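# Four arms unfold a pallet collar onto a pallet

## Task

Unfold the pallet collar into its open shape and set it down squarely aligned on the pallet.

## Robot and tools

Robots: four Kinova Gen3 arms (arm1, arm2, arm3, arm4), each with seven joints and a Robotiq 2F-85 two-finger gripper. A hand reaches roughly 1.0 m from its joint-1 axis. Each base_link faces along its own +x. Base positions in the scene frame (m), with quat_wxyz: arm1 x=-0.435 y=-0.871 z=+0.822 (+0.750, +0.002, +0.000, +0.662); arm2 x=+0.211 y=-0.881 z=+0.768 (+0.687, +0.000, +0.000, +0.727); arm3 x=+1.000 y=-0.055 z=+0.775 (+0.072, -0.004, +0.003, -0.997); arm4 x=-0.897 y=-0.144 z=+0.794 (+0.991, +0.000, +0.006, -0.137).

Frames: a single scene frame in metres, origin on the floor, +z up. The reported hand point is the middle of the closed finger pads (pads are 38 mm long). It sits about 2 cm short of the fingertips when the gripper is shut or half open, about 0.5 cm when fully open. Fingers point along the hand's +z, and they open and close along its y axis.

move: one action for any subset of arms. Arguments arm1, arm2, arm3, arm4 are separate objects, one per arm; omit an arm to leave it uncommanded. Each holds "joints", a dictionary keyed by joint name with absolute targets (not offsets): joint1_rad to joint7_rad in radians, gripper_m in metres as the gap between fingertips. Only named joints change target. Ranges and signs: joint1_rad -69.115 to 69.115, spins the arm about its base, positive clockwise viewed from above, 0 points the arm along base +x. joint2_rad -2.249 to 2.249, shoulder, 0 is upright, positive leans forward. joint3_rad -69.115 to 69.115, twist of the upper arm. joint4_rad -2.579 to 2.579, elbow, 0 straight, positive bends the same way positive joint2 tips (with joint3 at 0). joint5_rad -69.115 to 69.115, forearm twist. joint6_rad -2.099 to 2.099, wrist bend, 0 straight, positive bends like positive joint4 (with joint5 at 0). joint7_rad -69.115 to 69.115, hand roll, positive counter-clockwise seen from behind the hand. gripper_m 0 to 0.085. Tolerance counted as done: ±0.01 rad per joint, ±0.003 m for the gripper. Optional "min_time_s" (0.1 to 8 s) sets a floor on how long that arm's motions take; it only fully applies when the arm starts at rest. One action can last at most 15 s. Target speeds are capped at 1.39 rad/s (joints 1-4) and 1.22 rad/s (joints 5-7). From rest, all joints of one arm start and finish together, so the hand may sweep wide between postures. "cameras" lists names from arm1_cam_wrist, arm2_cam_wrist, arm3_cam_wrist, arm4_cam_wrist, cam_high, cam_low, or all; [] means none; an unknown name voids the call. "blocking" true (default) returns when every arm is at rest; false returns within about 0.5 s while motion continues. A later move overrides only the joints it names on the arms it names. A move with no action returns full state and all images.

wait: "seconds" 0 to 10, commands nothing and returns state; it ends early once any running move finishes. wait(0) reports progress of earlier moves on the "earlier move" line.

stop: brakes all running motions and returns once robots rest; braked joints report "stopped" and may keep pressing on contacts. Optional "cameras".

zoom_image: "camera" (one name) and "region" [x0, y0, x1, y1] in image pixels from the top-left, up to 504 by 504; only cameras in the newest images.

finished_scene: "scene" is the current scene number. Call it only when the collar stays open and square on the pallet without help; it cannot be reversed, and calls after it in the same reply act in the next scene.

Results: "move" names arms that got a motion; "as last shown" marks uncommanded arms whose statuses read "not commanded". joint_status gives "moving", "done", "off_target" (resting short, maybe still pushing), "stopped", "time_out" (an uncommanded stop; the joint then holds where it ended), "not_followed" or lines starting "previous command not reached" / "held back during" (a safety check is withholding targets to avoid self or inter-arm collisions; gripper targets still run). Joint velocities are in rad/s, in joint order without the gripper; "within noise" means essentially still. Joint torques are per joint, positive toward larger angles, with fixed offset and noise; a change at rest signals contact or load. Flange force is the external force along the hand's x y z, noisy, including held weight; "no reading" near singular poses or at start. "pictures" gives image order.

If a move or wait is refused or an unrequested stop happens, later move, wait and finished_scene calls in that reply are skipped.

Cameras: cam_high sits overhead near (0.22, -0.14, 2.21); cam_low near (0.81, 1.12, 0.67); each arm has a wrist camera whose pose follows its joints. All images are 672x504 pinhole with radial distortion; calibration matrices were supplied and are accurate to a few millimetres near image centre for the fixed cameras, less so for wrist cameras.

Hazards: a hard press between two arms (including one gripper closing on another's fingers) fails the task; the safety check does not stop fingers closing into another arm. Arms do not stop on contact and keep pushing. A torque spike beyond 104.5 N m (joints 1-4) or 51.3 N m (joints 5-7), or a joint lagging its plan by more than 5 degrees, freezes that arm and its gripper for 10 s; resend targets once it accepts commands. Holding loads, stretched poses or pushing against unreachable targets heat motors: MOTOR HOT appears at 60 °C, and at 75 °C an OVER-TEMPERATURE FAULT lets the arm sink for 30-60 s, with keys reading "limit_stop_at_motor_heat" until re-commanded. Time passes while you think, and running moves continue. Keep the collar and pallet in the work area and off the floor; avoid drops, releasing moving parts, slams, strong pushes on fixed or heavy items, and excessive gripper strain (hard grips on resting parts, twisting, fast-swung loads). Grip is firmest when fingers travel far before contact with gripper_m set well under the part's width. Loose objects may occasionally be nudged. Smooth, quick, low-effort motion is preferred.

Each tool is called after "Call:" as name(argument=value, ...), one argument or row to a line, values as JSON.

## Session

Call:
move(
)

Scene clock: 0.00 s.
Joint torques (N m): no reading
Flange force (N): no reading
Joint velocities: within noise
arm1.joint_positions: joint1_rad=+0.123 joint2_rad=-0.301 joint3_rad=-0.054 joint4_rad=+1.535 joint5_rad=-0.014 joint6_rad=+2.018 joint7_rad=+1.958 gripper_m=+0.085
arm1.joint_status: not commanded
arm1.hand: x=-0.3895 y=-0.7413 z=+1.3037 quat_wxyz=(+0.047, +0.772, -0.633, +0.026) (m; scene frame)
arm2.joint_positions: joint1_rad=+0.278 joint2_rad=-0.305 joint3_rad=-0.059 joint4_rad=+1.563 joint5_rad=-0.073 joint6_rad=+2.064 joint7_rad=+1.479 gripper_m=+0.085
arm2.joint_status: not commanded
arm2.hand: x=+0.2322 y=-0.7667 z=+1.2451 quat_wxyz=(+0.083, +0.618, -0.781, +0.043) (m; scene frame)
arm3.joint_positions: joint1_rad=+0.368 joint2_rad=-0.351 joint3_rad=-0.122 joint4_rad=+1.572 joint5_rad=-0.014 joint6_rad=+2.059 joint7_rad=+1.341 gripper_m=+0.085
arm3.joint_status: not commanded
arm3.hand: x=+0.8987 y=-0.0339 z=+1.2552 quat_wxyz=(+0.021, -0.984, +0.167, -0.065) (m; scene frame)
arm4.joint_positions: joint1_rad=-0.442 joint2_rad=-0.407 joint3_rad=-0.070 joint4_rad=+1.482 joint5_rad=-0.023 joint6_rad=+1.964 joint7_rad=+1.516 gripper_m=+0.085
arm4.joint_status: not commanded
arm4.hand: x=-0.7507 y=-0.1242 z=+1.3034 quat_wxyz=(-0.045, +0.093, -0.995, -0.005) (m; scene frame)
pictures: arm1_cam_wrist, arm2_cam_wrist, arm3_cam_wrist, arm4_cam_wrist, cam_high, cam_low
camera_calibration:
arm1_cam_wrist: T_world_to_cam=[[-0.97649, -0.2022, 0.07476, -0.63303], [-0.20766, 0.97537, -0.07438, 0.79201], [-0.05788, -0.08815, -0.99442, 1.35773]] pos_world=[-0.3751, -0.78081, 1.45639]
arm2_cam_wrist: T_world_to_cam=[[-0.97353, 0.22588, 0.03485, 0.35452], [0.21625, 0.95971, -0.17943, 0.96387], [-0.07398, -0.16714, -0.98315, 1.25732]] pos_world=[0.2297, -0.79496, 1.39673]
arm3_cam_wrist: T_world_to_cam=[[-0.31554, -0.94694, -0.06114, 0.32753], [-0.94105, 0.32056, -0.10801, 1.04475], [0.12188, 0.02346, -0.99227, 1.28431]] pos_world=[0.92998, -0.05488, 1.40725]
arm4_cam_wrist: T_world_to_cam=[[-0.1903, 0.9817, 0.00766, -0.0326], [0.97799, 0.18889, 0.08864, 0.69277], [0.08557, 0.02436, -0.99603, 1.51422]] pos_world=[-0.8133, -0.13573, 1.44706]

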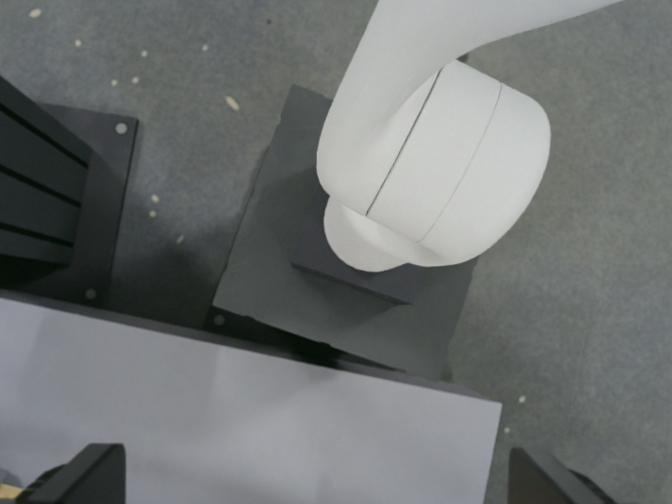

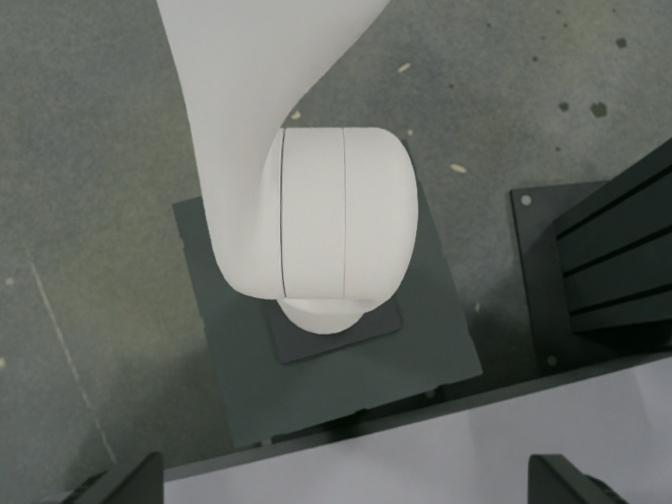

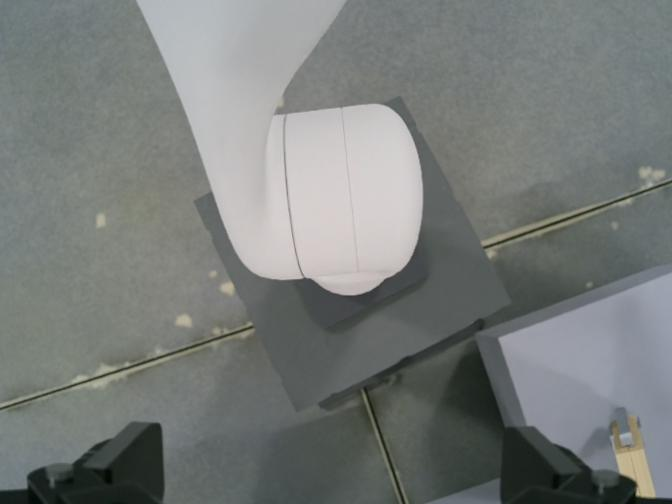

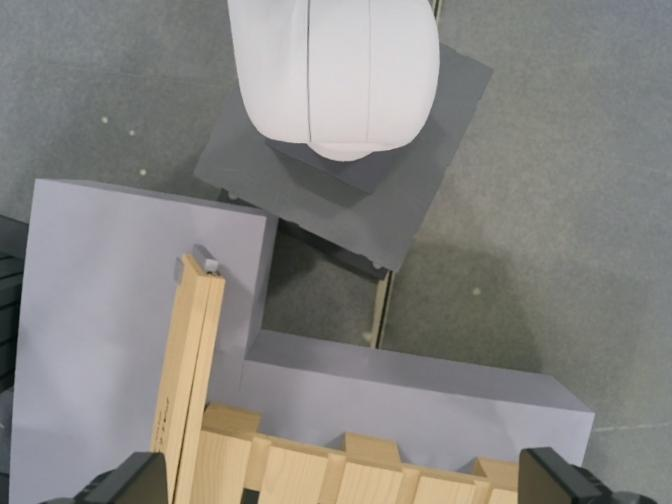

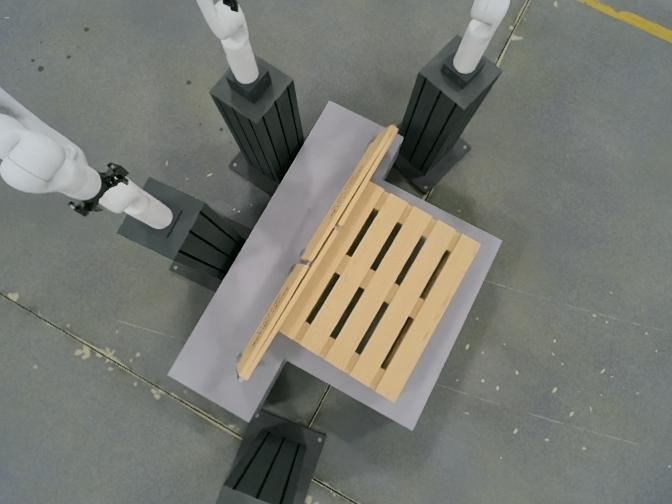

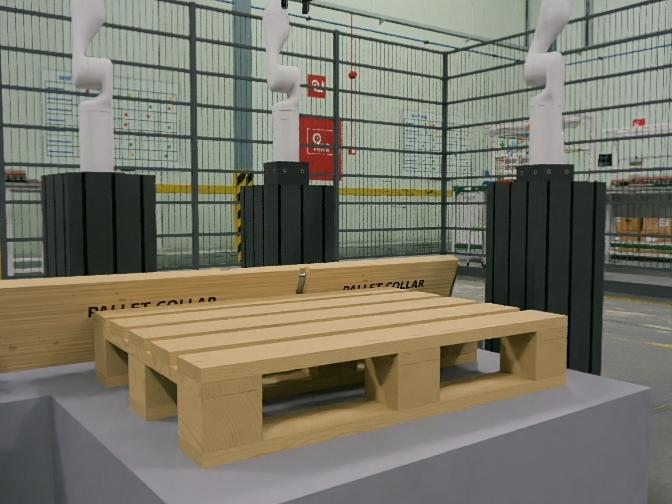

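Call:
move(
  arm3={"joints": {"joint1_rad": -0.3409, "joint2_rad": 1.2809, "joint3_rad": 0, "joint4_rad": 1.9019, "joint5_rad": 0.9765, "joint6_rad": -0.3634, "joint7_rad": 3.2179, "gripper_m": 0.055}, "min_time_s": 3.5},
  arm4={"joints": {"joint1_rad": -0.2858, "joint2_rad": 1.4751, "joint3_rad": 0, "joint4_rad": 2.3271, "joint5_rad": -0.5232, "joint6_rad": -0.7259, "joint7_rad": -1.2151, "gripper_m": 0.055}, "min_time_s": 3.5},
  cameras=["arm3_cam_wrist", "arm4_cam_wrist"],
)

Scene clock: 32.70 s.
Joint torques (N m): arm1=[1.45 -0.66 0.61 -8.48 0.57 0.74 -0.36] | arm2=[-0.96 -2.25 0.59 -6.64 -0.02 0.53 0.03] | arm3=[0.45 -17.53 0.95 0.86 -0.19 -1.29 -0.21] | arm4=[1.63 -14.05 3.49 5.6 -0.79 0.27 0.26]
Flange force (N): arm1=[1.9 2.8 4.5] | arm2=[-1.4 2.1 -6.2] | arm3=[7.3 -5.2 -3.2] | arm4=[-3.1 -6.6 -3.7]
move: arm3 done; arm4 done
Joint velocities: within noise
arm1, arm2: as last shown
arm3.joint_positions: joint1_rad=-0.341 joint2_rad=+1.281 joint3_rad=+0.000 joint4_rad=+1.902 joint5_rad=+0.976 joint6_rad=-0.363 joint7_rad=+3.218 gripper_m=+0.055
arm3.joint_status: all done
arm3.hand: x=+0.6397 y=-0.3190 z=+0.5742 quat_wxyz=(+0.003, -0.018, -0.986, +0.167)
arm4.joint_positions: joint1_rad=-0.286 joint2_rad=+1.475 joint3_rad=+0.000 joint4_rad=+2.327 joint5_rad=-0.523 joint6_rad=-0.726 joint7_rad=-1.215 gripper_m=+0.055
arm4.joint_status: all done
arm4.hand: x=-0.6746 y=-0.2691 z=+0.5742 quat_wxyz=(-0.168, -0.986, +0.019, +0.004)
arm3_cam_wrist: T_world_to_cam=[[0.02417, 0.94359, -0.33022, 0.47444], [0.99971, -0.02256, 0.0087, -0.59916], [0.00075, -0.33034, -0.94386, 0.58364]] pos_world=[0.58708, -0.2684, 0.71276]
arm4_cam_wrist: T_world_to_cam=[[-0.03078, -0.94143, 0.33581, -0.46864], [-0.99945, 0.03317, 0.00137, -0.61534], [-0.01243, -0.33558, -0.94193, 0.59093]] pos_world=[-0.62209, -0.22248, 0.71483]

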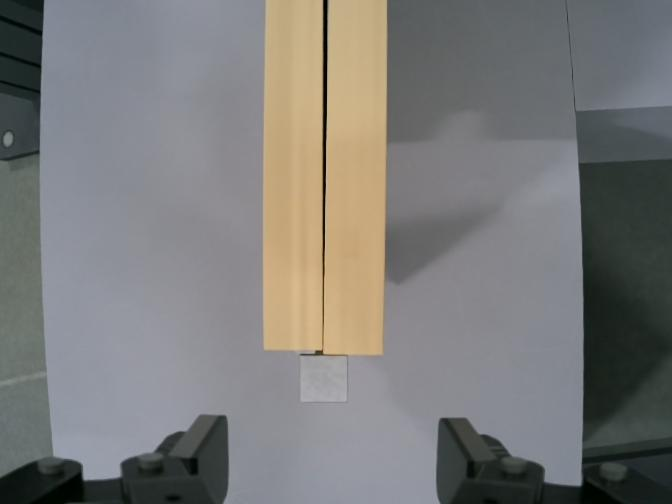

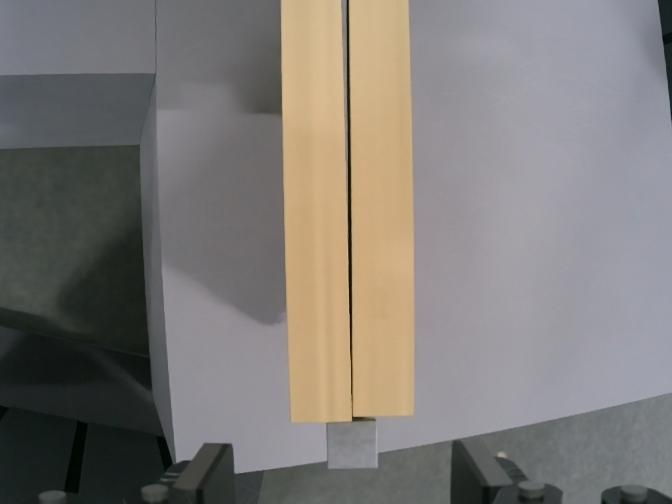

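Call:
zoom_image(
  camera="arm3_cam_wrist",
  region=[220, 260, 460, 440],
)

Call:
zoom_image(
  camera="arm4_cam_wrist",
  region=[220, 300, 480, 495],
)

Scaled by 2.100.

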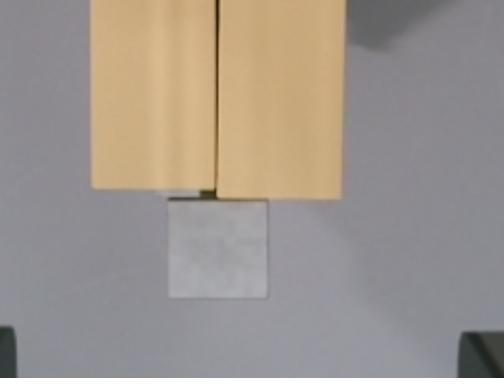

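Scaled by 1.938.

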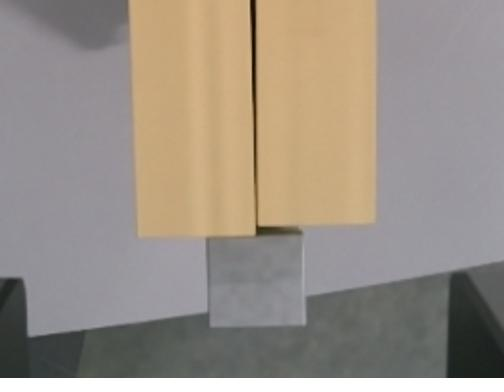

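Call:
move(
  arm3={"joints": {"joint1_rad": -0.3773, "joint2_rad": 1.3817, "joint4_rad": 1.7983, "joint5_rad": 0.9485, "joint6_rad": -0.3629, "joint7_rad": 3.2090}, "min_time_s": 1.5},
  arm4={"joints": {"joint1_rad": -0.1999, "joint2_rad": 1.5961, "joint4_rad": 2.2553, "joint5_rad": -0.4820, "joint6_rad": -0.7951, "joint7_rad": -1.1804}, "min_time_s": 1.5},
  cameras=["arm3_cam_wrist", "arm4_cam_wrist", "cam_low"],
)

Call:
zoom_image(
  camera="arm3_cam_wrist",
  region=[180, 320, 460, 504],
)

Call:
zoom_image(
  camera="arm4_cam_wrist",
  region=[200, 320, 480, 504],
)

Scene clock: 64.03 s.
Joint torques (N m): arm1=[1.46 -0.62 0.67 -8.56 0.55 0.7 -0.36] | arm2=[-0.93 -2.24 0.58 -6.64 -0.05 0.59 0.09] | arm3=[0.46 -18.03 0.95 0.8 -0.23 -1.26 -0.22] | arm4=[1.66 -13.85 3.52 5.83 -0.79 0.24 0.26]
Flange force (N): arm1=[2.0 3.0 4.8] | arm2=[-1.5 2.3 -6.0] | arm3=[7.1 -5.1 -2.3] | arm4=[-2.0 -6.9 -4.2]
move: arm3 done; arm4 done
Joint velocities: within noise
arm1, arm2: as last shown
arm3.joint_positions: joint1_rad=-0.377 joint2_rad=+1.382 joint3_rad=+0.000 joint4_rad=+1.798 joint5_rad=+0.948 joint6_rad=-0.363 joint7_rad=+3.209 gripper_m=+0.055
arm3.joint_status: all done
arm3.hand: x=+0.6360 y=-0.3371 z=+0.5329 quat_wxyz=(+0.003, -0.018, -0.986, +0.167)
arm4.joint_positions: joint1_rad=-0.200 joint2_rad=+1.596 joint3_rad=+0.000 joint4_rad=+2.255 joint5_rad=-0.482 joint6_rad=-0.795 joint7_rad=-1.180 gripper_m=+0.055
arm4.joint_status: all done
arm4.hand: x=-0.6881 y=-0.2876 z=+0.5333 quat_wxyz=(-0.168, -0.986, +0.019, +0.004)
arm3_cam_wrist: T_world_to_cam=[[0.02417, 0.94362, -0.33014, 0.47792], [0.99971, -0.02256, 0.00869, -0.59551], [0.00075, -0.33025, -0.94389, 0.53873]] pos_world=[0.58338, -0.2865, 0.67146]
arm4_cam_wrist: T_world_to_cam=[[-0.03094, -0.94138, 0.33593, -0.47291], [-0.99944, 0.03335, 0.00141, -0.62815], [-0.01253, -0.3357, -0.94189, 0.5459]] pos_world=[-0.63559, -0.24098, 0.67393]

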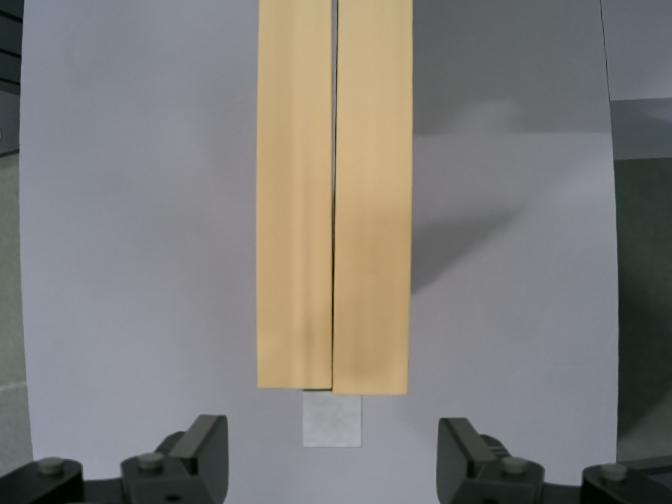

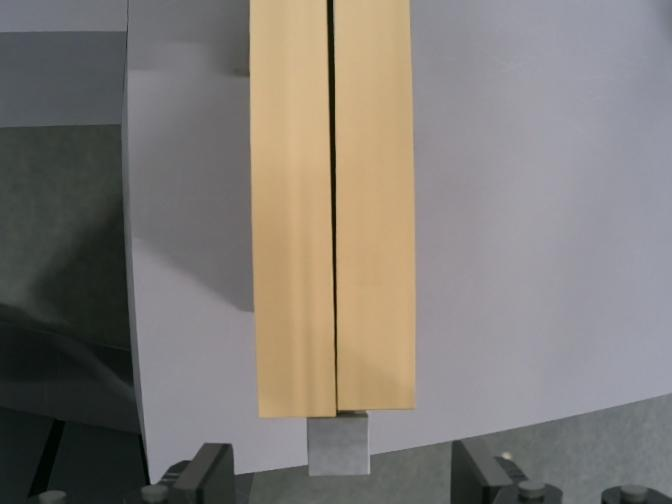

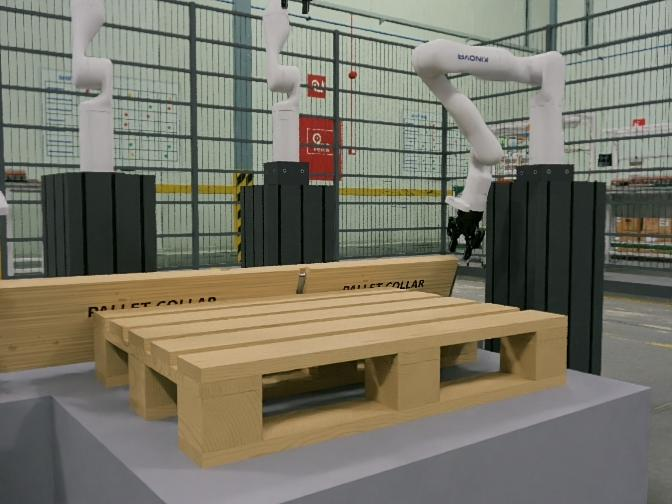

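Scaled by 1.800.

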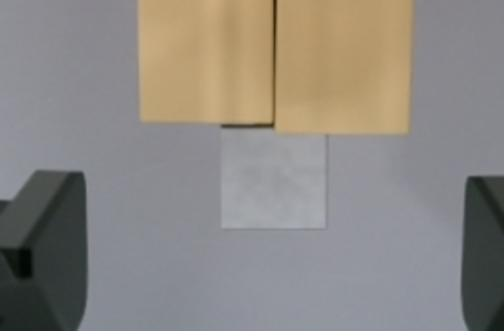

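Scaled by 1.800.

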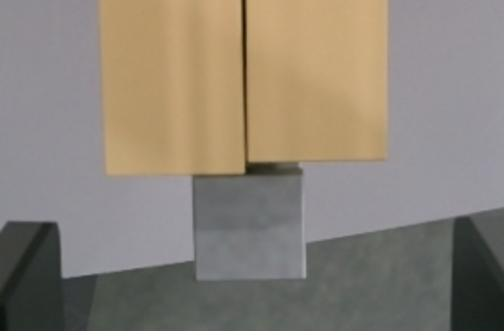

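Call:
move(
  arm3={"joints": {"joint1_rad": -0.4073, "joint2_rad": 1.4778, "joint4_rad": 1.6990, "joint5_rad": 0.9269, "joint6_rad": -0.3619, "joint7_rad": 3.2001}, "min_time_s": 1.5},
  arm4={"joints": {"joint1_rad": -0.1486, "joint2_rad": 1.6694, "joint4_rad": 2.1626, "joint5_rad": -0.4803, "joint6_rad": -0.7932, "joint7_rad": -1.1267}, "min_time_s": 1.5},
  cameras=["arm3_cam_wrist", "arm4_cam_wrist"],
)

Scene clock: 72.87 s.
Joint torques (N m): arm1=[1.43 -0.69 0.61 -8.54 0.57 0.71 -0.36] | arm2=[-1 -2.16 0.65 -6.65 0.03 0.55 0.1] | arm3=[0.46 -18.37 0.97 0.75 -0.24 -1.28 -0.21] | arm4=[1.65 -13.9 3.49 5.65 -0.77 0.19 0.27]
Flange force (N): arm1=[1.9 2.8 4.6] | arm2=[-1.2 2.6 -6.0] | arm3=[7.0 -5.0 -1.4] | arm4=[-1.3 -6.6 -4.3]
move: arm3 done; arm4 done
Joint velocities: within noise
arm1, arm2: as last shown
arm3.joint_positions: joint1_rad=-0.407 joint2_rad=+1.478 joint3_rad=+0.000 joint4_rad=+1.699 joint5_rad=+0.927 joint6_rad=-0.362 joint7_rad=+3.200 gripper_m=+0.055
arm3.joint_status: all done
arm3.hand: x=+0.6355 y=-0.3511 z=+0.4928 quat_wxyz=(+0.003, -0.018, -0.986, +0.167)
arm4.joint_positions: joint1_rad=-0.149 joint2_rad=+1.669 joint3_rad=+0.000 joint4_rad=+2.163 joint5_rad=-0.480 joint6_rad=-0.793 joint7_rad=-1.127 gripper_m=+0.055
arm4.joint_status: all done
arm4.hand: x=-0.6881 y=-0.2988 z=+0.4985 quat_wxyz=(-0.167, -0.986, +0.019, +0.004)
arm3_cam_wrist: T_world_to_cam=[[0.02407, 0.94359, -0.33023, 0.47797], [0.99971, -0.02247, 0.00866, -0.59493], [0.00075, -0.33034, -0.94386, 0.49611]] pos_world=[0.58288, -0.3005, 0.63126]
arm4_cam_wrist: T_world_to_cam=[[-0.03085, -0.94143, 0.33581, -0.47158], [-0.99945, 0.03323, 0.00135, -0.62782], [-0.01243, -0.33558, -0.94193, 0.50961]] pos_world=[-0.63569, -0.25208, 0.63923]

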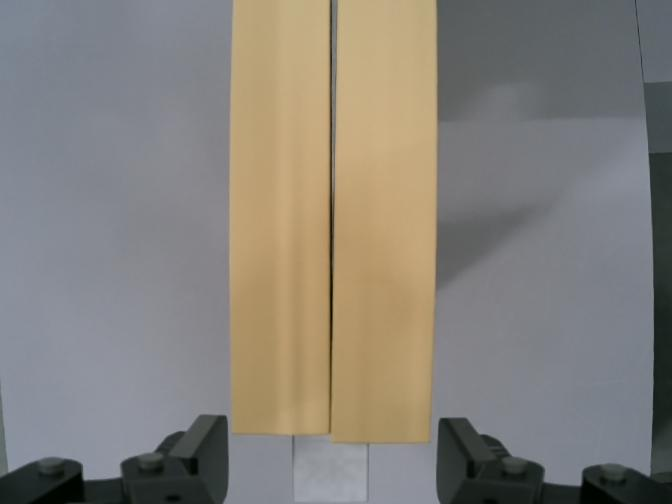

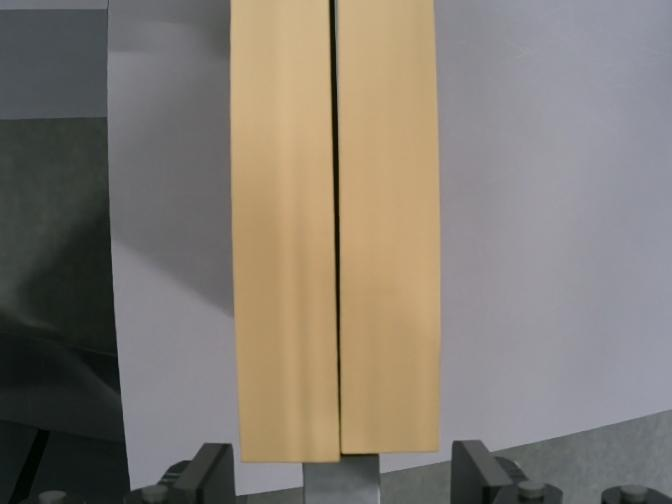

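Call:
move(
  arm3={"joints": {"gripper_m": 0.010}},
  arm4={"joints": {"gripper_m": 0.010}},
  cameras=["arm3_cam_wrist", "arm4_cam_wrist"],
)

Scene clock: 74.60 s.
Joint torques (N m): arm1=[1.48 -0.64 0.64 -8.49 0.55 0.73 -0.36] | arm2=[-0.93 -2.34 0.61 -6.63 -0.02 0.54 0.1] | arm3=[0.89 -14.25 2.28 0.49 -0.4 -0.13 -0.22] | arm4=[2.04 -13.67 4.06 3.04 -0.67 -0.39 0.2]
Flange force (N): arm1=[1.9 2.9 4.5] | arm2=[-1.6 2.4 -6.3] | arm3=[5.1 -8.3 -11.2] | arm4=[-3.4 -6.9 -11.9]
move: arm3 off_target; arm4 off_target
Joint velocities: within noise
arm1, arm2: as last shown
arm3.joint_positions: joint1_rad=-0.407 joint2_rad=+1.478 joint3_rad=+0.000 joint4_rad=+1.699 joint5_rad=+0.927 joint6_rad=-0.362 joint7_rad=+3.200 gripper_m=+0.016
arm3.joint_status: gripper_m off_target (ended at +0.016, target +0.010)
arm3.hand: x=+0.6355 y=-0.3511 z=+0.4928 quat_wxyz=(+0.003, -0.018, -0.986, +0.167)
arm4.joint_positions: joint1_rad=-0.149 joint2_rad=+1.669 joint3_rad=+0.000 joint4_rad=+2.163 joint5_rad=-0.480 joint6_rad=-0.793 joint7_rad=-1.127 gripper_m=+0.016
arm4.joint_status: gripper_m off_target (ended at +0.016, target +0.010)
arm4.hand: x=-0.6882 y=-0.2988 z=+0.4985 quat_wxyz=(-0.167, -0.986, +0.019, +0.004)
arm3_cam_wrist: T_world_to_cam=[[0.02404, 0.94359, -0.33023, 0.47799], [0.99971, -0.02244, 0.00865, -0.59482], [0.00075, -0.33034, -0.94386, 0.49611]] pos_world=[0.58278, -0.3005, 0.63126]
arm4_cam_wrist: T_world_to_cam=[[-0.03085, -0.94142, 0.33581, -0.47154], [-0.99945, 0.03326, 0.00144, -0.62787], [-0.01253, -0.33558, -0.94193, 0.50946]] pos_world=[-0.63569, -0.25208, 0.63913]

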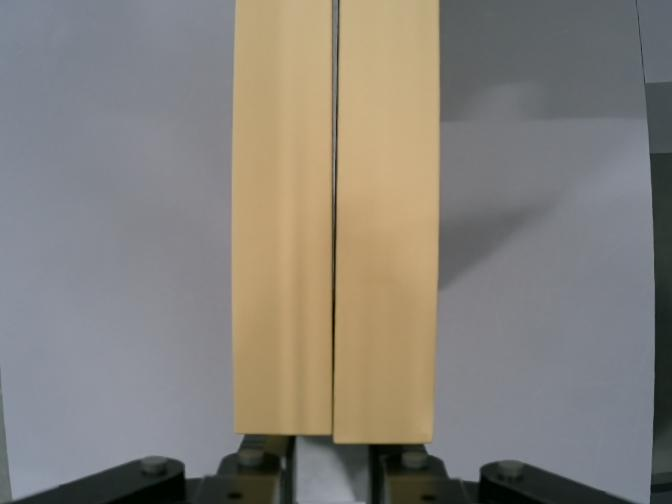

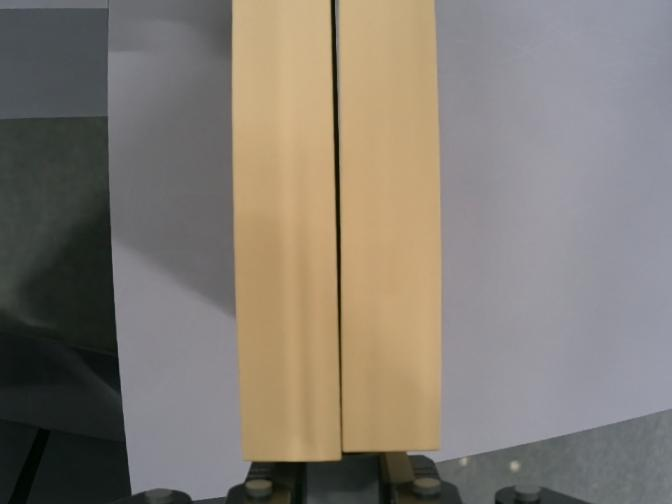

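Call:
move(
  arm3={"joints": {"joint1_rad": -0.4849, "joint2_rad": 1.4305, "joint4_rad": 1.6715, "joint5_rad": 1.0688, "joint6_rad": -0.2367, "joint7_rad": 2.9716}, "min_time_s": 2.0},
  arm4={"joints": {"joint1_rad": 0.0267, "joint2_rad": 1.6041, "joint4_rad": 2.1882, "joint5_rad": -0.3547, "joint6_rad": -0.7618, "joint7_rad": -1.0370}, "min_time_s": 2.0},
  cameras=["cam_low", "arm3_cam_wrist", "arm4_cam_wrist"],
)

Scene clock: 109.03 s.
Joint torques (N m): arm1=[1.43 -0.72 0.65 -8.5 0.56 0.7 -0.35] | arm2=[-1.01 -2.24 0.59 -6.61 -0.03 0.58 0.04] | arm3=[-2.72 -27.41 -3.35 3.14 0.93 -3.62 0.33] | arm4=[3.36 -16.32 6.55 15.06 -2.98 1.6 -0.14]
Flange force (N): arm1=[1.7 2.9 4.4] | arm2=[-1.5 2.1 -6.2] | arm3=[18.7 -1.4 23.8] | arm4=[9.5 -13.1 24.1]
move: arm3 done; arm4 done
Joint velocities: within noise
arm1, arm2: as last shown
arm3.joint_positions: joint1_rad=-0.485 joint2_rad=+1.430 joint3_rad=+0.000 joint4_rad=+1.672 joint5_rad=+1.069 joint6_rad=-0.237 joint7_rad=+2.972 gripper_m=+0.016
arm3.joint_status: all done
arm3.hand: x=+0.6355 y=-0.3662 z=+0.5048 quat_wxyz=(+0.002, -0.018, -0.992, +0.126)
arm4.joint_positions: joint1_rad=+0.027 joint2_rad=+1.604 joint3_rad=+0.000 joint4_rad=+2.188 joint5_rad=-0.355 joint6_rad=-0.762 joint7_rad=-1.037 gripper_m=+0.016
arm4.joint_status: all done
arm4.hand: x=-0.6883 y=-0.3138 z=+0.5105 quat_wxyz=(-0.126, -0.992, +0.019, +0.003)
pictures: arm3_cam_wrist, arm4_cam_wrist, cam_low
arm3_cam_wrist: T_world_to_cam=[[0.02501, 0.96793, -0.24998, 0.46393], [0.99968, -0.0233, 0.00979, -0.59616], [0.00365, -0.25015, -0.9682, 0.5424]] pos_world=[0.58238, -0.32727, 0.64696]
arm4_cam_wrist: T_world_to_cam=[[-0.03171, -0.9662, 0.25585, -0.45728], [-0.99945, 0.03307, 0.00101, -0.62728], [-0.00944, -0.25568, -0.96672, 0.55561]] pos_world=[-0.6362, -0.27902, 0.65475]

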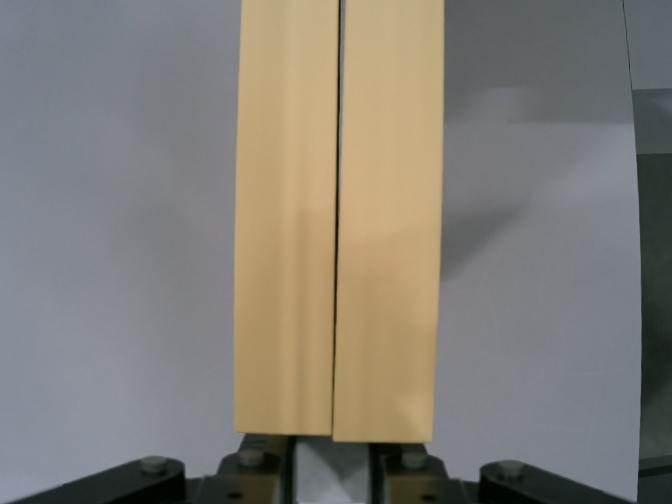

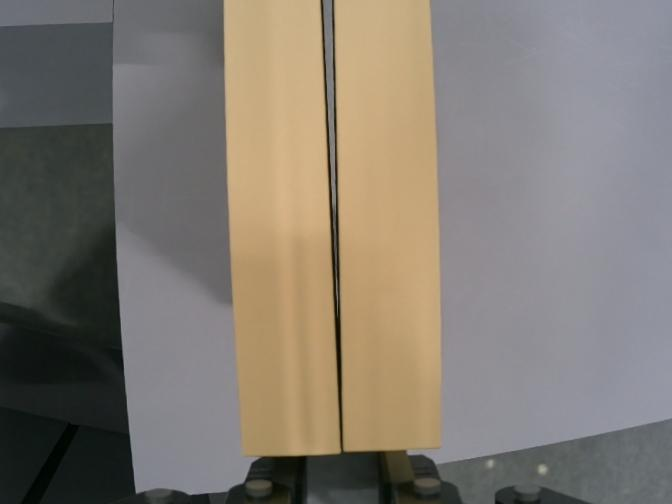

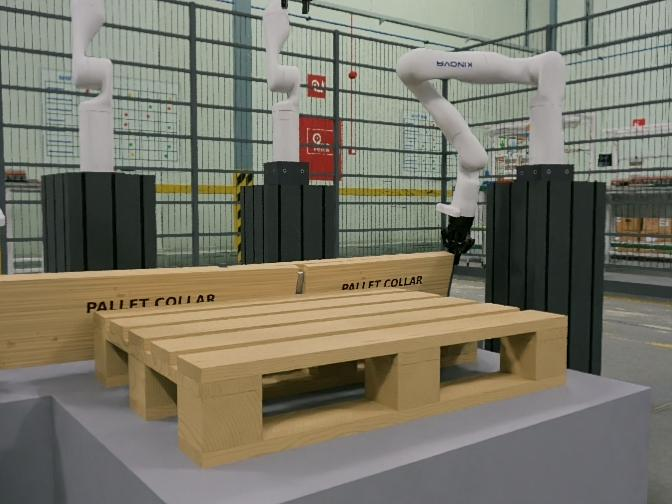

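Call:
move(
  arm3={"joints": {"joint1_rad": -0.5257, "joint2_rad": 1.4131, "joint4_rad": 1.6433, "joint5_rad": 1.2859, "joint6_rad": -0.1759, "joint7_rad": 2.7109}, "min_time_s": 1.2},
  arm4={"joints": {"joint1_rad": 0.1157, "joint2_rad": 1.5683, "joint4_rad": 2.1836, "joint5_rad": -0.2977, "joint6_rad": -0.7147, "joint7_rad": -0.9854}, "min_time_s": 1.2},
)

Call:
move(
  arm3={"joints": {"joint1_rad": -0.5643, "joint2_rad": 1.3988, "joint4_rad": 1.6096, "joint5_rad": 1.7270, "joint6_rad": -0.1342, "joint7_rad": 2.2297}, "min_time_s": 1.2},
  arm4={"joints": {"joint1_rad": 0.2046, "joint2_rad": 1.5324, "joint4_rad": 2.1789, "joint5_rad": -0.2406, "joint6_rad": -0.6677, "joint7_rad": -0.9337}, "min_time_s": 1.2},
)

Call:
move(
  arm3={"joints": {"joint1_rad": -0.5967, "joint2_rad": 1.3895, "joint4_rad": 1.5742, "joint5_rad": 2.3137, "joint6_rad": -0.1346, "joint7_rad": 1.6108}, "min_time_s": 1.2},
  arm4={"joints": {"joint1_rad": 0.2725, "joint2_rad": 1.5013, "joint4_rad": 2.1630, "joint5_rad": -0.1837, "joint6_rad": -0.6016, "joint7_rad": -0.9083}, "min_time_s": 1.2},
)

Call:
move(
  arm3={"joints": {"joint1_rad": -0.6272, "joint2_rad": 1.3831, "joint4_rad": 1.5343, "joint5_rad": 2.7527, "joint6_rad": -0.1785, "joint7_rad": 1.1427}, "min_time_s": 1.2},
  arm4={"joints": {"joint1_rad": 0.3404, "joint2_rad": 1.4701, "joint4_rad": 2.1471, "joint5_rad": -0.1268, "joint6_rad": -0.5355, "joint7_rad": -0.8828}, "min_time_s": 1.2},
)

Call:
move(
  arm3={"joints": {"joint1_rad": -0.6526, "joint2_rad": 1.3882, "joint4_rad": 1.4897, "joint5_rad": 2.9799, "joint6_rad": -0.2374, "joint7_rad": 0.8929}, "min_time_s": 1.2},
  arm4={"joints": {"joint1_rad": 0.3909, "joint2_rad": 1.4548, "joint4_rad": 2.1178, "joint5_rad": -0.0549, "joint6_rad": -0.4659, "joint7_rad": -0.8955}, "min_time_s": 1.2},
)

Call:
move(
  arm3={"joints": {"joint1_rad": -0.6766, "joint2_rad": 1.3959, "joint4_rad": 1.4416, "joint5_rad": 3.1090, "joint6_rad": -0.3059, "joint7_rad": 0.7434}, "min_time_s": 1.2},
  arm4={"joints": {"joint1_rad": 0.4414, "joint2_rad": 1.4394, "joint4_rad": 2.0886, "joint5_rad": 0.0171, "joint6_rad": -0.3963, "joint7_rad": -0.9081}, "min_time_s": 1.2},
  cameras=["all"],
)

Scene clock: 114.70 s.
Joint torques (N m): arm1=[1.41 -0.63 0.65 -8.54 0.53 0.73 -0.37] | arm2=[-0.95 -2.32 0.57 -6.66 -0.01 0.6 0.06] | arm3=[-4.23 -27.79 -4.65 3.15 1.01 -4.32 0.52] | arm4=[4.33 -16.54 7.67 15.41 -3.25 2.05 -0.37]
Flange force (N): arm1=[2.0 2.9 4.8] | arm2=[-1.6 2.2 -6.0] | arm3=no reading | arm4=[12.0 -13.4 25.4]
move: arm3 done; arm4 done
Joint velocities: within noise
arm1, arm2: as last shown
arm3.joint_positions: joint1_rad=-0.526 joint2_rad=+1.413 joint3_rad=+0.000 joint4_rad=+1.643 joint5_rad=+1.286 joint6_rad=-0.176 joint7_rad=+2.711 gripper_m=+0.016
arm3.joint_status: all done
arm3.hand: x=+0.6354 y=-0.3762 z=+0.5098 quat_wxyz=(+0.002, -0.018, -0.994, +0.105)
arm4.joint_positions: joint1_rad=+0.116 joint2_rad=+1.568 joint3_rad=+0.000 joint4_rad=+2.184 joint5_rad=-0.298 joint6_rad=-0.715 joint7_rad=-0.985 gripper_m=+0.016
arm4.joint_status: all done
arm4.hand: x=-0.6877 y=-0.3228 z=+0.5149 quat_wxyz=(-0.104, -0.994, +0.020, +0.004)
pictures: none

Scene clock: 116.27 s.
Joint torques (N m): arm1=[1.41 -0.66 0.65 -8.54 0.56 0.73 -0.33] | arm2=[-0.93 -2.23 0.54 -6.61 -0.05 0.6 0.05] | arm3=[-6.2 -26.2 -6.78 5.1 0.62 -5.95 0.34] | arm4=[5.46 -14.67 9.29 17.54 -3.49 3.55 -0.25]
Flange force (N): arm1=[1.8 3.0 4.7] | arm2=[-1.5 2.0 -6.1] | arm3=no reading | arm4=[18.0 -12.7 26.1]
move: arm3 done; arm4 done
Joint velocities: within noise
arm1, arm2: as last shown
arm3.joint_positions: joint1_rad=-0.564 joint2_rad=+1.399 joint3_rad=+0.000 joint4_rad=+1.610 joint5_rad=+1.727 joint6_rad=-0.134 joint7_rad=+2.230 gripper_m=+0.016
arm3.joint_status: all done
arm3.hand: x=+0.6355 y=-0.3864 z=+0.5148 quat_wxyz=(+0.002, -0.018, -0.996, +0.084)
arm4.joint_positions: joint1_rad=+0.205 joint2_rad=+1.532 joint3_rad=+0.000 joint4_rad=+2.179 joint5_rad=-0.241 joint6_rad=-0.668 joint7_rad=-0.934 gripper_m=+0.016
arm4.joint_status: all done
arm4.hand: x=-0.6882 y=-0.3338 z=+0.5205 quat_wxyz=(-0.084, -0.996, +0.019, +0.002)
pictures: none

Scene clock: 117.83 s.
Joint torques (N m): arm1=[1.46 -0.68 0.68 -8.56 0.54 0.71 -0.37] | arm2=[-0.94 -2.32 0.55 -6.63 -0.01 0.6 0.1] | arm3=[-5.89 -26.96 -6.24 4.28 0.01 -5.63 0.18] | arm4=[5.54 -15.8 9.32 16.54 -2.97 3.63 -0.23]
Flange force (N): arm1=[1.9 3.0 4.7] | arm2=[-1.6 2.2 -6.1] | arm3=[14.9 5.4 25.4] | arm4=[18.0 -11.5 26.8]
move: arm3 done; arm4 done
Joint velocities: within noise
arm1.joint_positions: joint1_rad=+0.123 joint2_rad=-0.301 joint3_rad=-0.054 joint4_rad=+1.535 joint5_rad=-0.014 joint6_rad=+2.018 joint7_rad=+1.958 gripper_m=+0.085
arm1.joint_status: not commanded
arm1.hand: x=-0.3895 y=-0.7413 z=+1.3037 quat_wxyz=(+0.047, +0.772, -0.633, +0.026)
arm2.joint_positions: joint1_rad=+0.278 joint2_rad=-0.305 joint3_rad=-0.059 joint4_rad=+1.563 joint5_rad=-0.073 joint6_rad=+2.064 joint7_rad=+1.479 gripper_m=+0.085
arm2.joint_status: not commanded
arm2.hand: x=+0.2322 y=-0.7667 z=+1.2451 quat_wxyz=(+0.083, +0.618, -0.781, +0.043)
arm3.joint_positions: joint1_rad=-0.597 joint2_rad=+1.390 joint3_rad=+0.000 joint4_rad=+1.574 joint5_rad=+2.314 joint6_rad=-0.135 joint7_rad=+1.611 gripper_m=+0.016
arm3.joint_status: all done
arm3.hand: x=+0.6358 y=-0.3940 z=+0.5188 quat_wxyz=(+0.001, -0.019, -0.998, +0.063)
arm4.joint_positions: joint1_rad=+0.272 joint2_rad=+1.501 joint3_rad=+0.000 joint4_rad=+2.163 joint5_rad=-0.184 joint6_rad=-0.602 joint7_rad=-0.908 gripper_m=+0.016
arm4.joint_status: all done
arm4.hand: x=-0.6875 y=-0.3403 z=+0.5238 quat_wxyz=(-0.062, -0.998, +0.020, +0.002)
pictures: none

Scene clock: 119.40 s.
Joint torques (N m): arm1=[1.44 -0.69 0.63 -8.54 0.57 0.7 -0.36] | arm2=[-1.01 -2.29 0.59 -6.7 -0.04 0.56 0.03] | arm3=[-7.49 -25.77 -8.02 5.74 -0.74 -6.11 -0.09] | arm4=[6.52 -14.42 11.19 18.1 -2.98 5.01 -0.03]
Flange force (N): arm1=[1.9 2.9 4.6] | arm2=[-1.5 2.0 -5.9] | arm3=[22.0 2.5 25.3] | arm4=[23.2 -10.3 27.2]
move: arm3 done; arm4 done
Joint velocities: within noise
arm1, arm2: as last shown
arm3.joint_positions: joint1_rad=-0.627 joint2_rad=+1.383 joint3_rad=+0.000 joint4_rad=+1.534 joint5_rad=+2.753 joint6_rad=-0.179 joint7_rad=+1.143 gripper_m=+0.016
arm3.joint_status: all done
arm3.hand: x=+0.6358 y=-0.4015 z=+0.5229 quat_wxyz=(+0.001, -0.019, -0.999, +0.042)
arm4.joint_positions: joint1_rad=+0.340 joint2_rad=+1.470 joint3_rad=+0.000 joint4_rad=+2.147 joint5_rad=-0.127 joint6_rad=-0.536 joint7_rad=-0.883 gripper_m=+0.016
arm4.joint_status: all done
arm4.hand: x=-0.6883 y=-0.3488 z=+0.5285 quat_wxyz=(-0.042, -0.999, +0.019, +0.001)
pictures: none

Scene clock: 120.93 s.
Joint torques (N m): arm1=[1.44 -0.65 0.61 -8.52 0.56 0.71 -0.34] | arm2=[-1.01 -2.23 0.58 -6.71 -0.05 0.54 0.04] | arm3=[-5.99 -27.54 -6.1 3.69 -1.19 -4.47 -0.27] | arm4=[5.73 -16.7 9.96 15.75 -2.06 4.54 0.06]
Flange force (N): arm1=[1.9 2.9 4.6] | arm2=[-1.4 2.0 -5.8] | arm3=[19.1 0.5 25.0] | arm4=[19.9 -8.3 27.7]
move: arm3 done; arm4 done
Joint velocities: within noise
arm1, arm2: as last shown
arm3.joint_positions: joint1_rad=-0.653 joint2_rad=+1.388 joint3_rad=+0.000 joint4_rad=+1.490 joint5_rad=+2.980 joint6_rad=-0.237 joint7_rad=+0.893 gripper_m=+0.016
arm3.joint_status: all done
arm3.hand: x=+0.6360 y=-0.4065 z=+0.5228 quat_wxyz=(+0.000, -0.019, -1.000, +0.021)
arm4.joint_positions: joint1_rad=+0.391 joint2_rad=+1.455 joint3_rad=+0.000 joint4_rad=+2.118 joint5_rad=-0.055 joint6_rad=-0.466 joint7_rad=-0.896 gripper_m=+0.016
arm4.joint_status: all done
arm4.hand: x=-0.6872 y=-0.3526 z=+0.5279 quat_wxyz=(-0.019, -1.000, +0.020, +0.000)
pictures: none

Scene clock: 122.43 s.
Joint torques (N m): arm1=[1.44 -0.65 0.63 -8.54 0.56 0.76 -0.34] | arm2=[-1.05 -2.21 0.56 -6.64 -0.02 0.56 0.07] | arm3=[-8.17 -25.96 -8.69 5.7 -2.15 -5.6 -0.48] | arm4=[6.97 -14.71 12.48 17.9 -1.97 6.52 0.32]
Flange force (N): arm1=[1.9 2.9 4.8] | arm2=[-1.4 2.1 -6.0] | arm3=[25.7 -1.1 25.2] | arm4=[26.3 -7.2 27.9]
move: arm3 done; arm4 done
Joint velocities: within noise
arm1, arm2: as last shown
arm3.joint_positions: joint1_rad=-0.677 joint2_rad=+1.396 joint3_rad=+0.000 joint4_rad=+1.442 joint5_rad=+3.109 joint6_rad=-0.306 joint7_rad=+0.743 gripper_m=+0.016
arm3.joint_status: all done
arm3.hand: x=+0.6360 y=-0.4114 z=+0.5228 quat_wxyz=(+0.000, -0.019, -1.000, +0.000)
arm4.joint_positions: joint1_rad=+0.441 joint2_rad=+1.439 joint3_rad=+0.000 joint4_rad=+2.089 joint5_rad=+0.017 joint6_rad=-0.396 joint7_rad=-0.908 gripper_m=+0.016
arm4.joint_status: all done
arm4.hand: x=-0.6883 y=-0.3588 z=+0.5285 quat_wxyz=(+0.000, -1.000, +0.019, +0.001)
pictures: arm1_cam_wrist, arm2_cam_wrist, arm3_cam_wrist, arm4_cam_wrist, cam_high, cam_low
arm1_cam_wrist: T_world_to_cam=[[-0.97649, -0.2022, 0.07476, -0.63303], [-0.20766, 0.97537, -0.07438, 0.79201], [-0.05788, -0.08815, -0.99442, 1.35773]] pos_world=[-0.3751, -0.78081, 1.45639]
arm2_cam_wrist: T_world_to_cam=[[-0.97353, 0.22588, 0.03485, 0.35452], [0.21625, 0.95971, -0.17943, 0.96387], [-0.07398, -0.16714, -0.98315, 1.25732]] pos_world=[0.2297, -0.79496, 1.39673]
arm3_cam_wrist: T_world_to_cam=[[0.02622, 0.99966, 0.00005, 0.39376], [0.99957, -0.02622, 0.01285, -0.60067], [0.01285, -0.00028, -0.99992, 0.66194]] pos_world=[0.58158, -0.40919, 0.66959]
arm4_cam_wrist: T_world_to_cam=[[-0.03331, -0.99943, 0.00567, -0.38623], [-0.99945, 0.03331, -0.00013, -0.62515], [-0.00006, -0.00567, -0.99998, 0.67519]] pos_world=[-0.63762, -0.36136, 0.67729]

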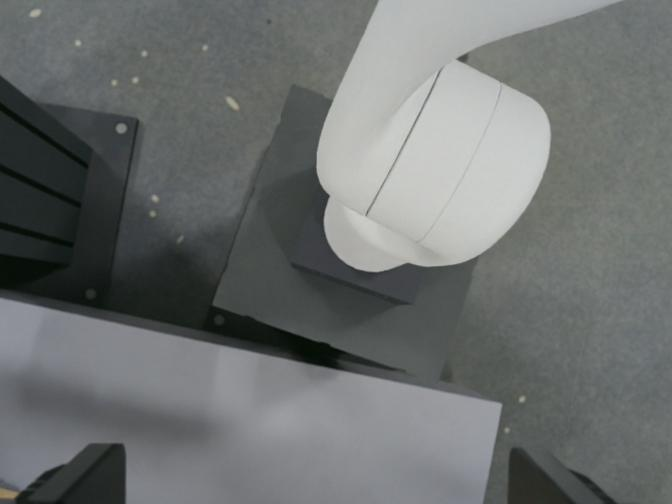

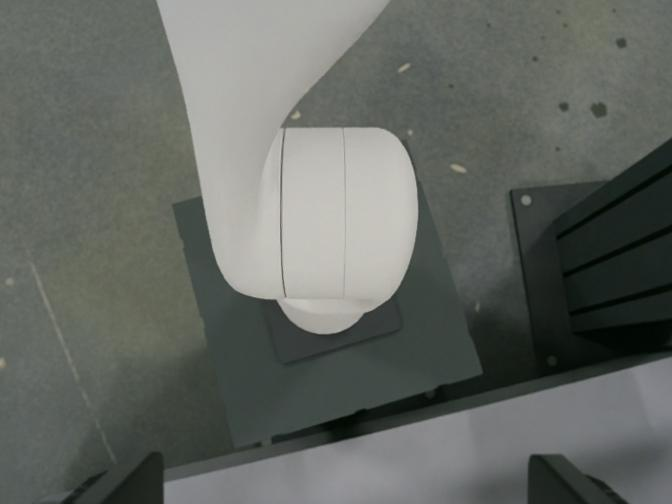

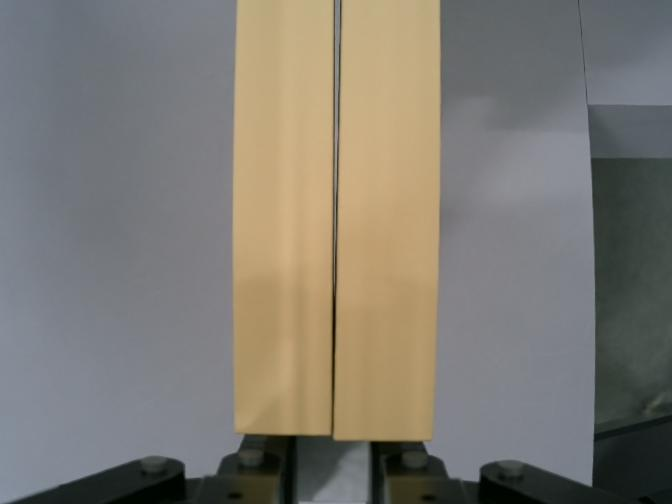

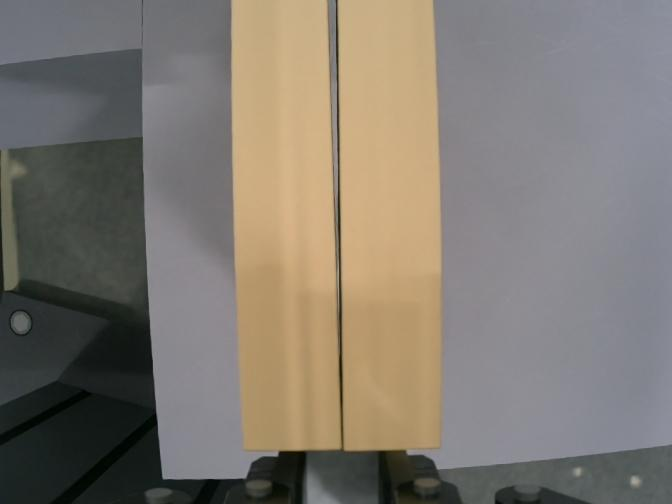

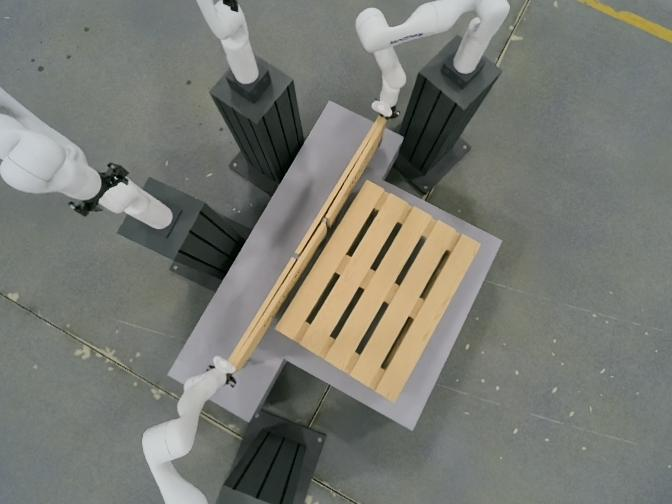

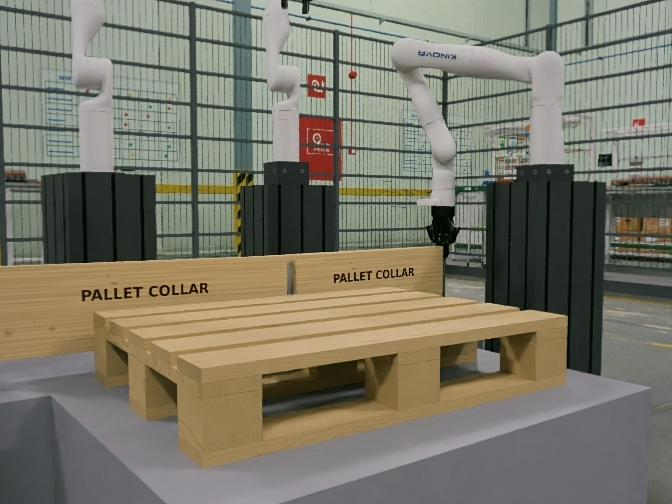

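Call:
move(
  arm3={"joints": {"joint1_rad": -0.7466, "joint2_rad": 1.3794, "joint4_rad": 1.5372, "joint5_rad": 3.0973, "joint6_rad": -0.2262, "joint7_rad": 0.7040}, "min_time_s": 1.4},
  arm4={"joints": {"joint1_rad": 0.4261, "joint2_rad": 1.3982, "joint4_rad": 1.9480, "joint5_rad": 0.0, "joint6_rad": -0.2147, "joint7_rad": -0.8892}, "min_time_s": 1.4},
)

Call:
move(
  arm3={"joints": {"joint1_rad": -0.8223, "joint2_rad": 1.3684, "joint4_rad": 1.6176, "joint5_rad": 3.0773, "joint6_rad": -0.1559, "joint7_rad": 0.6678}, "min_time_s": 1.4},
  arm4={"joints": {"joint1_rad": 0.4198, "joint2_rad": 1.3814, "joint4_rad": 1.7935, "joint5_rad": 0.0, "joint6_rad": -0.0434, "joint7_rad": -0.8762}, "min_time_s": 1.4},
)

Call:
move(
  arm3={"joints": {"joint1_rad": -0.9028, "joint2_rad": 1.3618, "joint4_rad": 1.6835, "joint5_rad": 3.0372, "joint6_rad": -0.0958, "joint7_rad": 0.6487}, "min_time_s": 1.4},
  arm4={"joints": {"joint1_rad": 0.4149, "joint2_rad": 1.3863, "joint4_rad": 1.6232, "joint5_rad": 0.0, "joint6_rad": 0.1220, "joint7_rad": -0.8602}, "min_time_s": 1.4},
  cameras=["cam_high", "arm3_cam_wrist", "arm4_cam_wrist"],
)

Scene clock: 155.03 s.
Joint torques (N m): arm1=[1.42 -0.68 0.69 -8.51 0.54 0.73 -0.34] | arm2=[-0.94 -2.23 0.58 -6.6 0.03 0.57 0.03] | arm3=[-6.73 -26.06 -7.37 5.33 -1.6 -4.76 -0.52] | arm4=[7.11 -19.13 11.62 13.42 -1.12 5.54 0.22]
Flange force (N): arm1=[1.7 3.1 4.6] | arm2=[-1.4 2.2 -6.2] | arm3=[22.1 -1.3 25.1] | arm4=[22.4 -6.4 27.8]
move: arm3 done; arm4 done
Joint velocities: within noise
arm1, arm2: as last shown
arm3.joint_positions: joint1_rad=-0.747 joint2_rad=+1.379 joint3_rad=+0.000 joint4_rad=+1.537 joint5_rad=+3.097 joint6_rad=-0.226 joint7_rad=+0.704 gripper_m=+0.016
arm3.joint_status: all done
arm3.hand: x=+0.6777 y=-0.4164 z=+0.5228 quat_wxyz=(+0.000, -0.009, -1.000, +0.000)
arm4.joint_positions: joint1_rad=+0.426 joint2_rad=+1.398 joint3_rad=+0.000 joint4_rad=+1.948 joint5_rad=+0.000 joint6_rad=-0.215 joint7_rad=-0.889 gripper_m=+0.016
arm4.joint_status: all done
arm4.hand: x=-0.6466 y=-0.3906 z=+0.5284 quat_wxyz=(-0.002, -1.000, +0.010, +0.003)
pictures: none

Scene clock: 156.73 s.
Joint torques (N m): arm1=[1.44 -0.65 0.64 -8.57 0.58 0.72 -0.36] | arm2=[-1.02 -2.24 0.57 -6.76 -0.02 0.54 0.08] | arm3=[-5.21 -26.51 -5.73 4.62 -1.14 -3.78 -0.52] | arm4=[6.77 -23.82 10.2 8.43 -0.41 4.5 0.16]
Flange force (N): arm1=[1.9 3.0 4.8] | arm2=[-1.3 2.2 -5.7] | arm3=[18.0 -1.6 25.1] | arm4=[17.8 -5.6 27.7]
move: arm3 done; arm4 done
Joint velocities: within noise
arm1, arm2: as last shown
arm3.joint_positions: joint1_rad=-0.822 joint2_rad=+1.368 joint3_rad=+0.000 joint4_rad=+1.618 joint5_rad=+3.077 joint6_rad=-0.156 joint7_rad=+0.668 gripper_m=+0.016
arm3.joint_status: all done
arm3.hand: x=+0.7185 y=-0.4214 z=+0.5228 quat_wxyz=(+0.000, +0.000, -1.000, +0.000)
arm4.joint_positions: joint1_rad=+0.420 joint2_rad=+1.381 joint3_rad=+0.000 joint4_rad=+1.794 joint5_rad=+0.000 joint6_rad=-0.043 joint7_rad=-0.876 gripper_m=+0.016
arm4.joint_status: all done
arm4.hand: x=-0.6050 y=-0.4224 z=+0.5284 quat_wxyz=(-0.002, -1.000, +0.000, +0.003)
pictures: none

Scene clock: 158.43 s.
Joint torques (N m): arm1=[1.46 -0.66 0.62 -8.51 0.55 0.74 -0.35] | arm2=[-0.92 -2.28 0.64 -6.62 -0.04 0.58 0.07] | arm3=[-2.89 -27.66 -2.73 3.01 -0.67 -2.44 -0.44] | arm4=[5.32 -29.54 7.57 2.38 -0.02 2.93 0.21]
Flange force (N): arm1=[1.9 2.8 4.7] | arm2=[-1.6 2.4 -6.2] | arm3=[11.2 -1.7 25.0] | arm4=[11.0 -4.9 27.7]
move: arm3 done; arm4 done
Joint velocities: within noise
arm1, arm2: as last shown
arm3.joint_positions: joint1_rad=-0.903 joint2_rad=+1.362 joint3_rad=+0.000 joint4_rad=+1.684 joint5_rad=+3.037 joint6_rad=-0.096 joint7_rad=+0.649 gripper_m=+0.016
arm3.joint_status: all done
arm3.hand: x=+0.7583 y=-0.4264 z=+0.5228 quat_wxyz=(+0.000, +0.011, -1.000, +0.000)
arm4.joint_positions: joint1_rad=+0.415 joint2_rad=+1.386 joint3_rad=+0.000 joint4_rad=+1.623 joint5_rad=+0.000 joint6_rad=+0.122 joint7_rad=-0.860 gripper_m=+0.016
arm4.joint_status: all done
arm4.hand: x=-0.5633 y=-0.4542 z=+0.5283 quat_wxyz=(-0.002, -1.000, -0.010, +0.003)
pictures: arm3_cam_wrist, arm4_cam_wrist, cam_high
arm3_cam_wrist: T_world_to_cam=[[-0.03238, 0.99948, -0.00031, 0.4502], [0.9994, 0.03238, 0.01272, -0.69822], [0.01272, 0.0001, -0.99992, 0.66063]] pos_world=[0.70398, -0.42742, 0.66959]
arm4_cam_wrist: T_world_to_cam=[[0.02533, -0.99962, 0.01041, -0.44694], [-0.99967, -0.02529, 0.00401, -0.52598], [-0.00374, -0.01051, -0.99994, 0.6702]] pos_world=[-0.51198, -0.45304, 0.67692]

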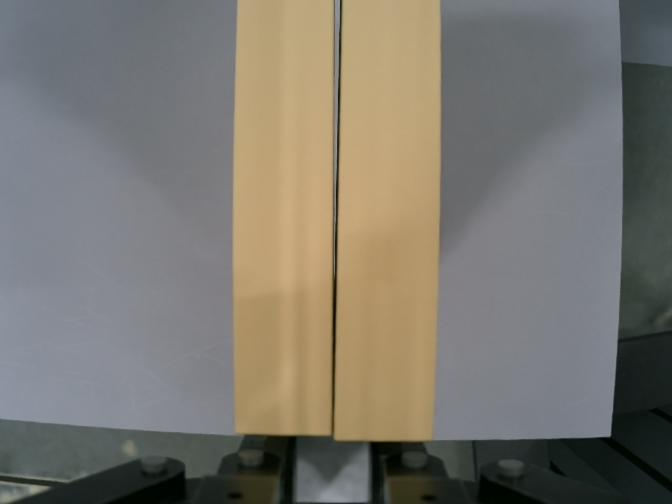

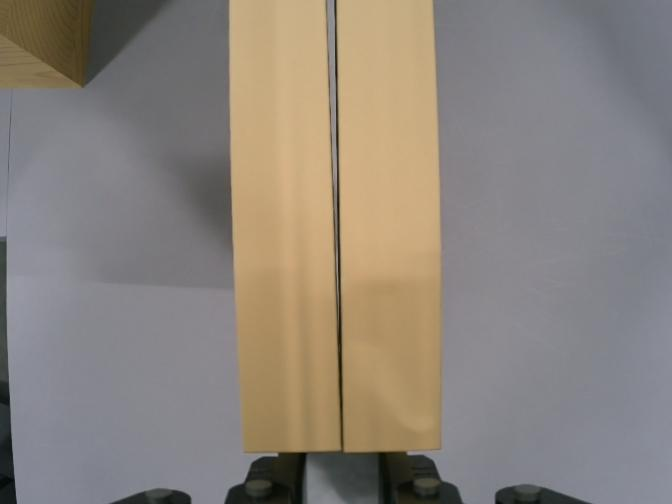

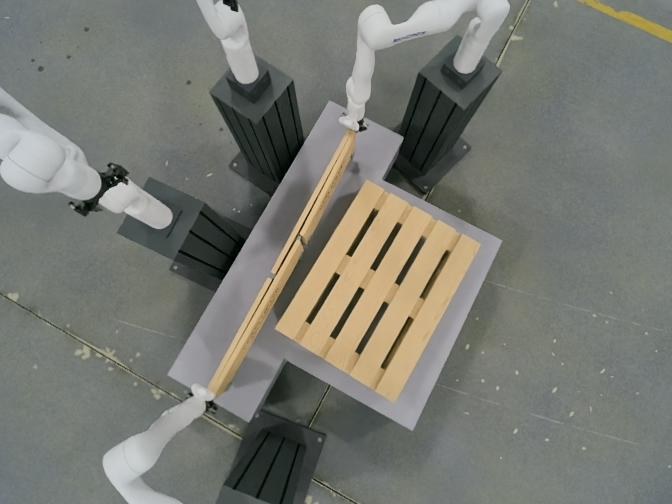

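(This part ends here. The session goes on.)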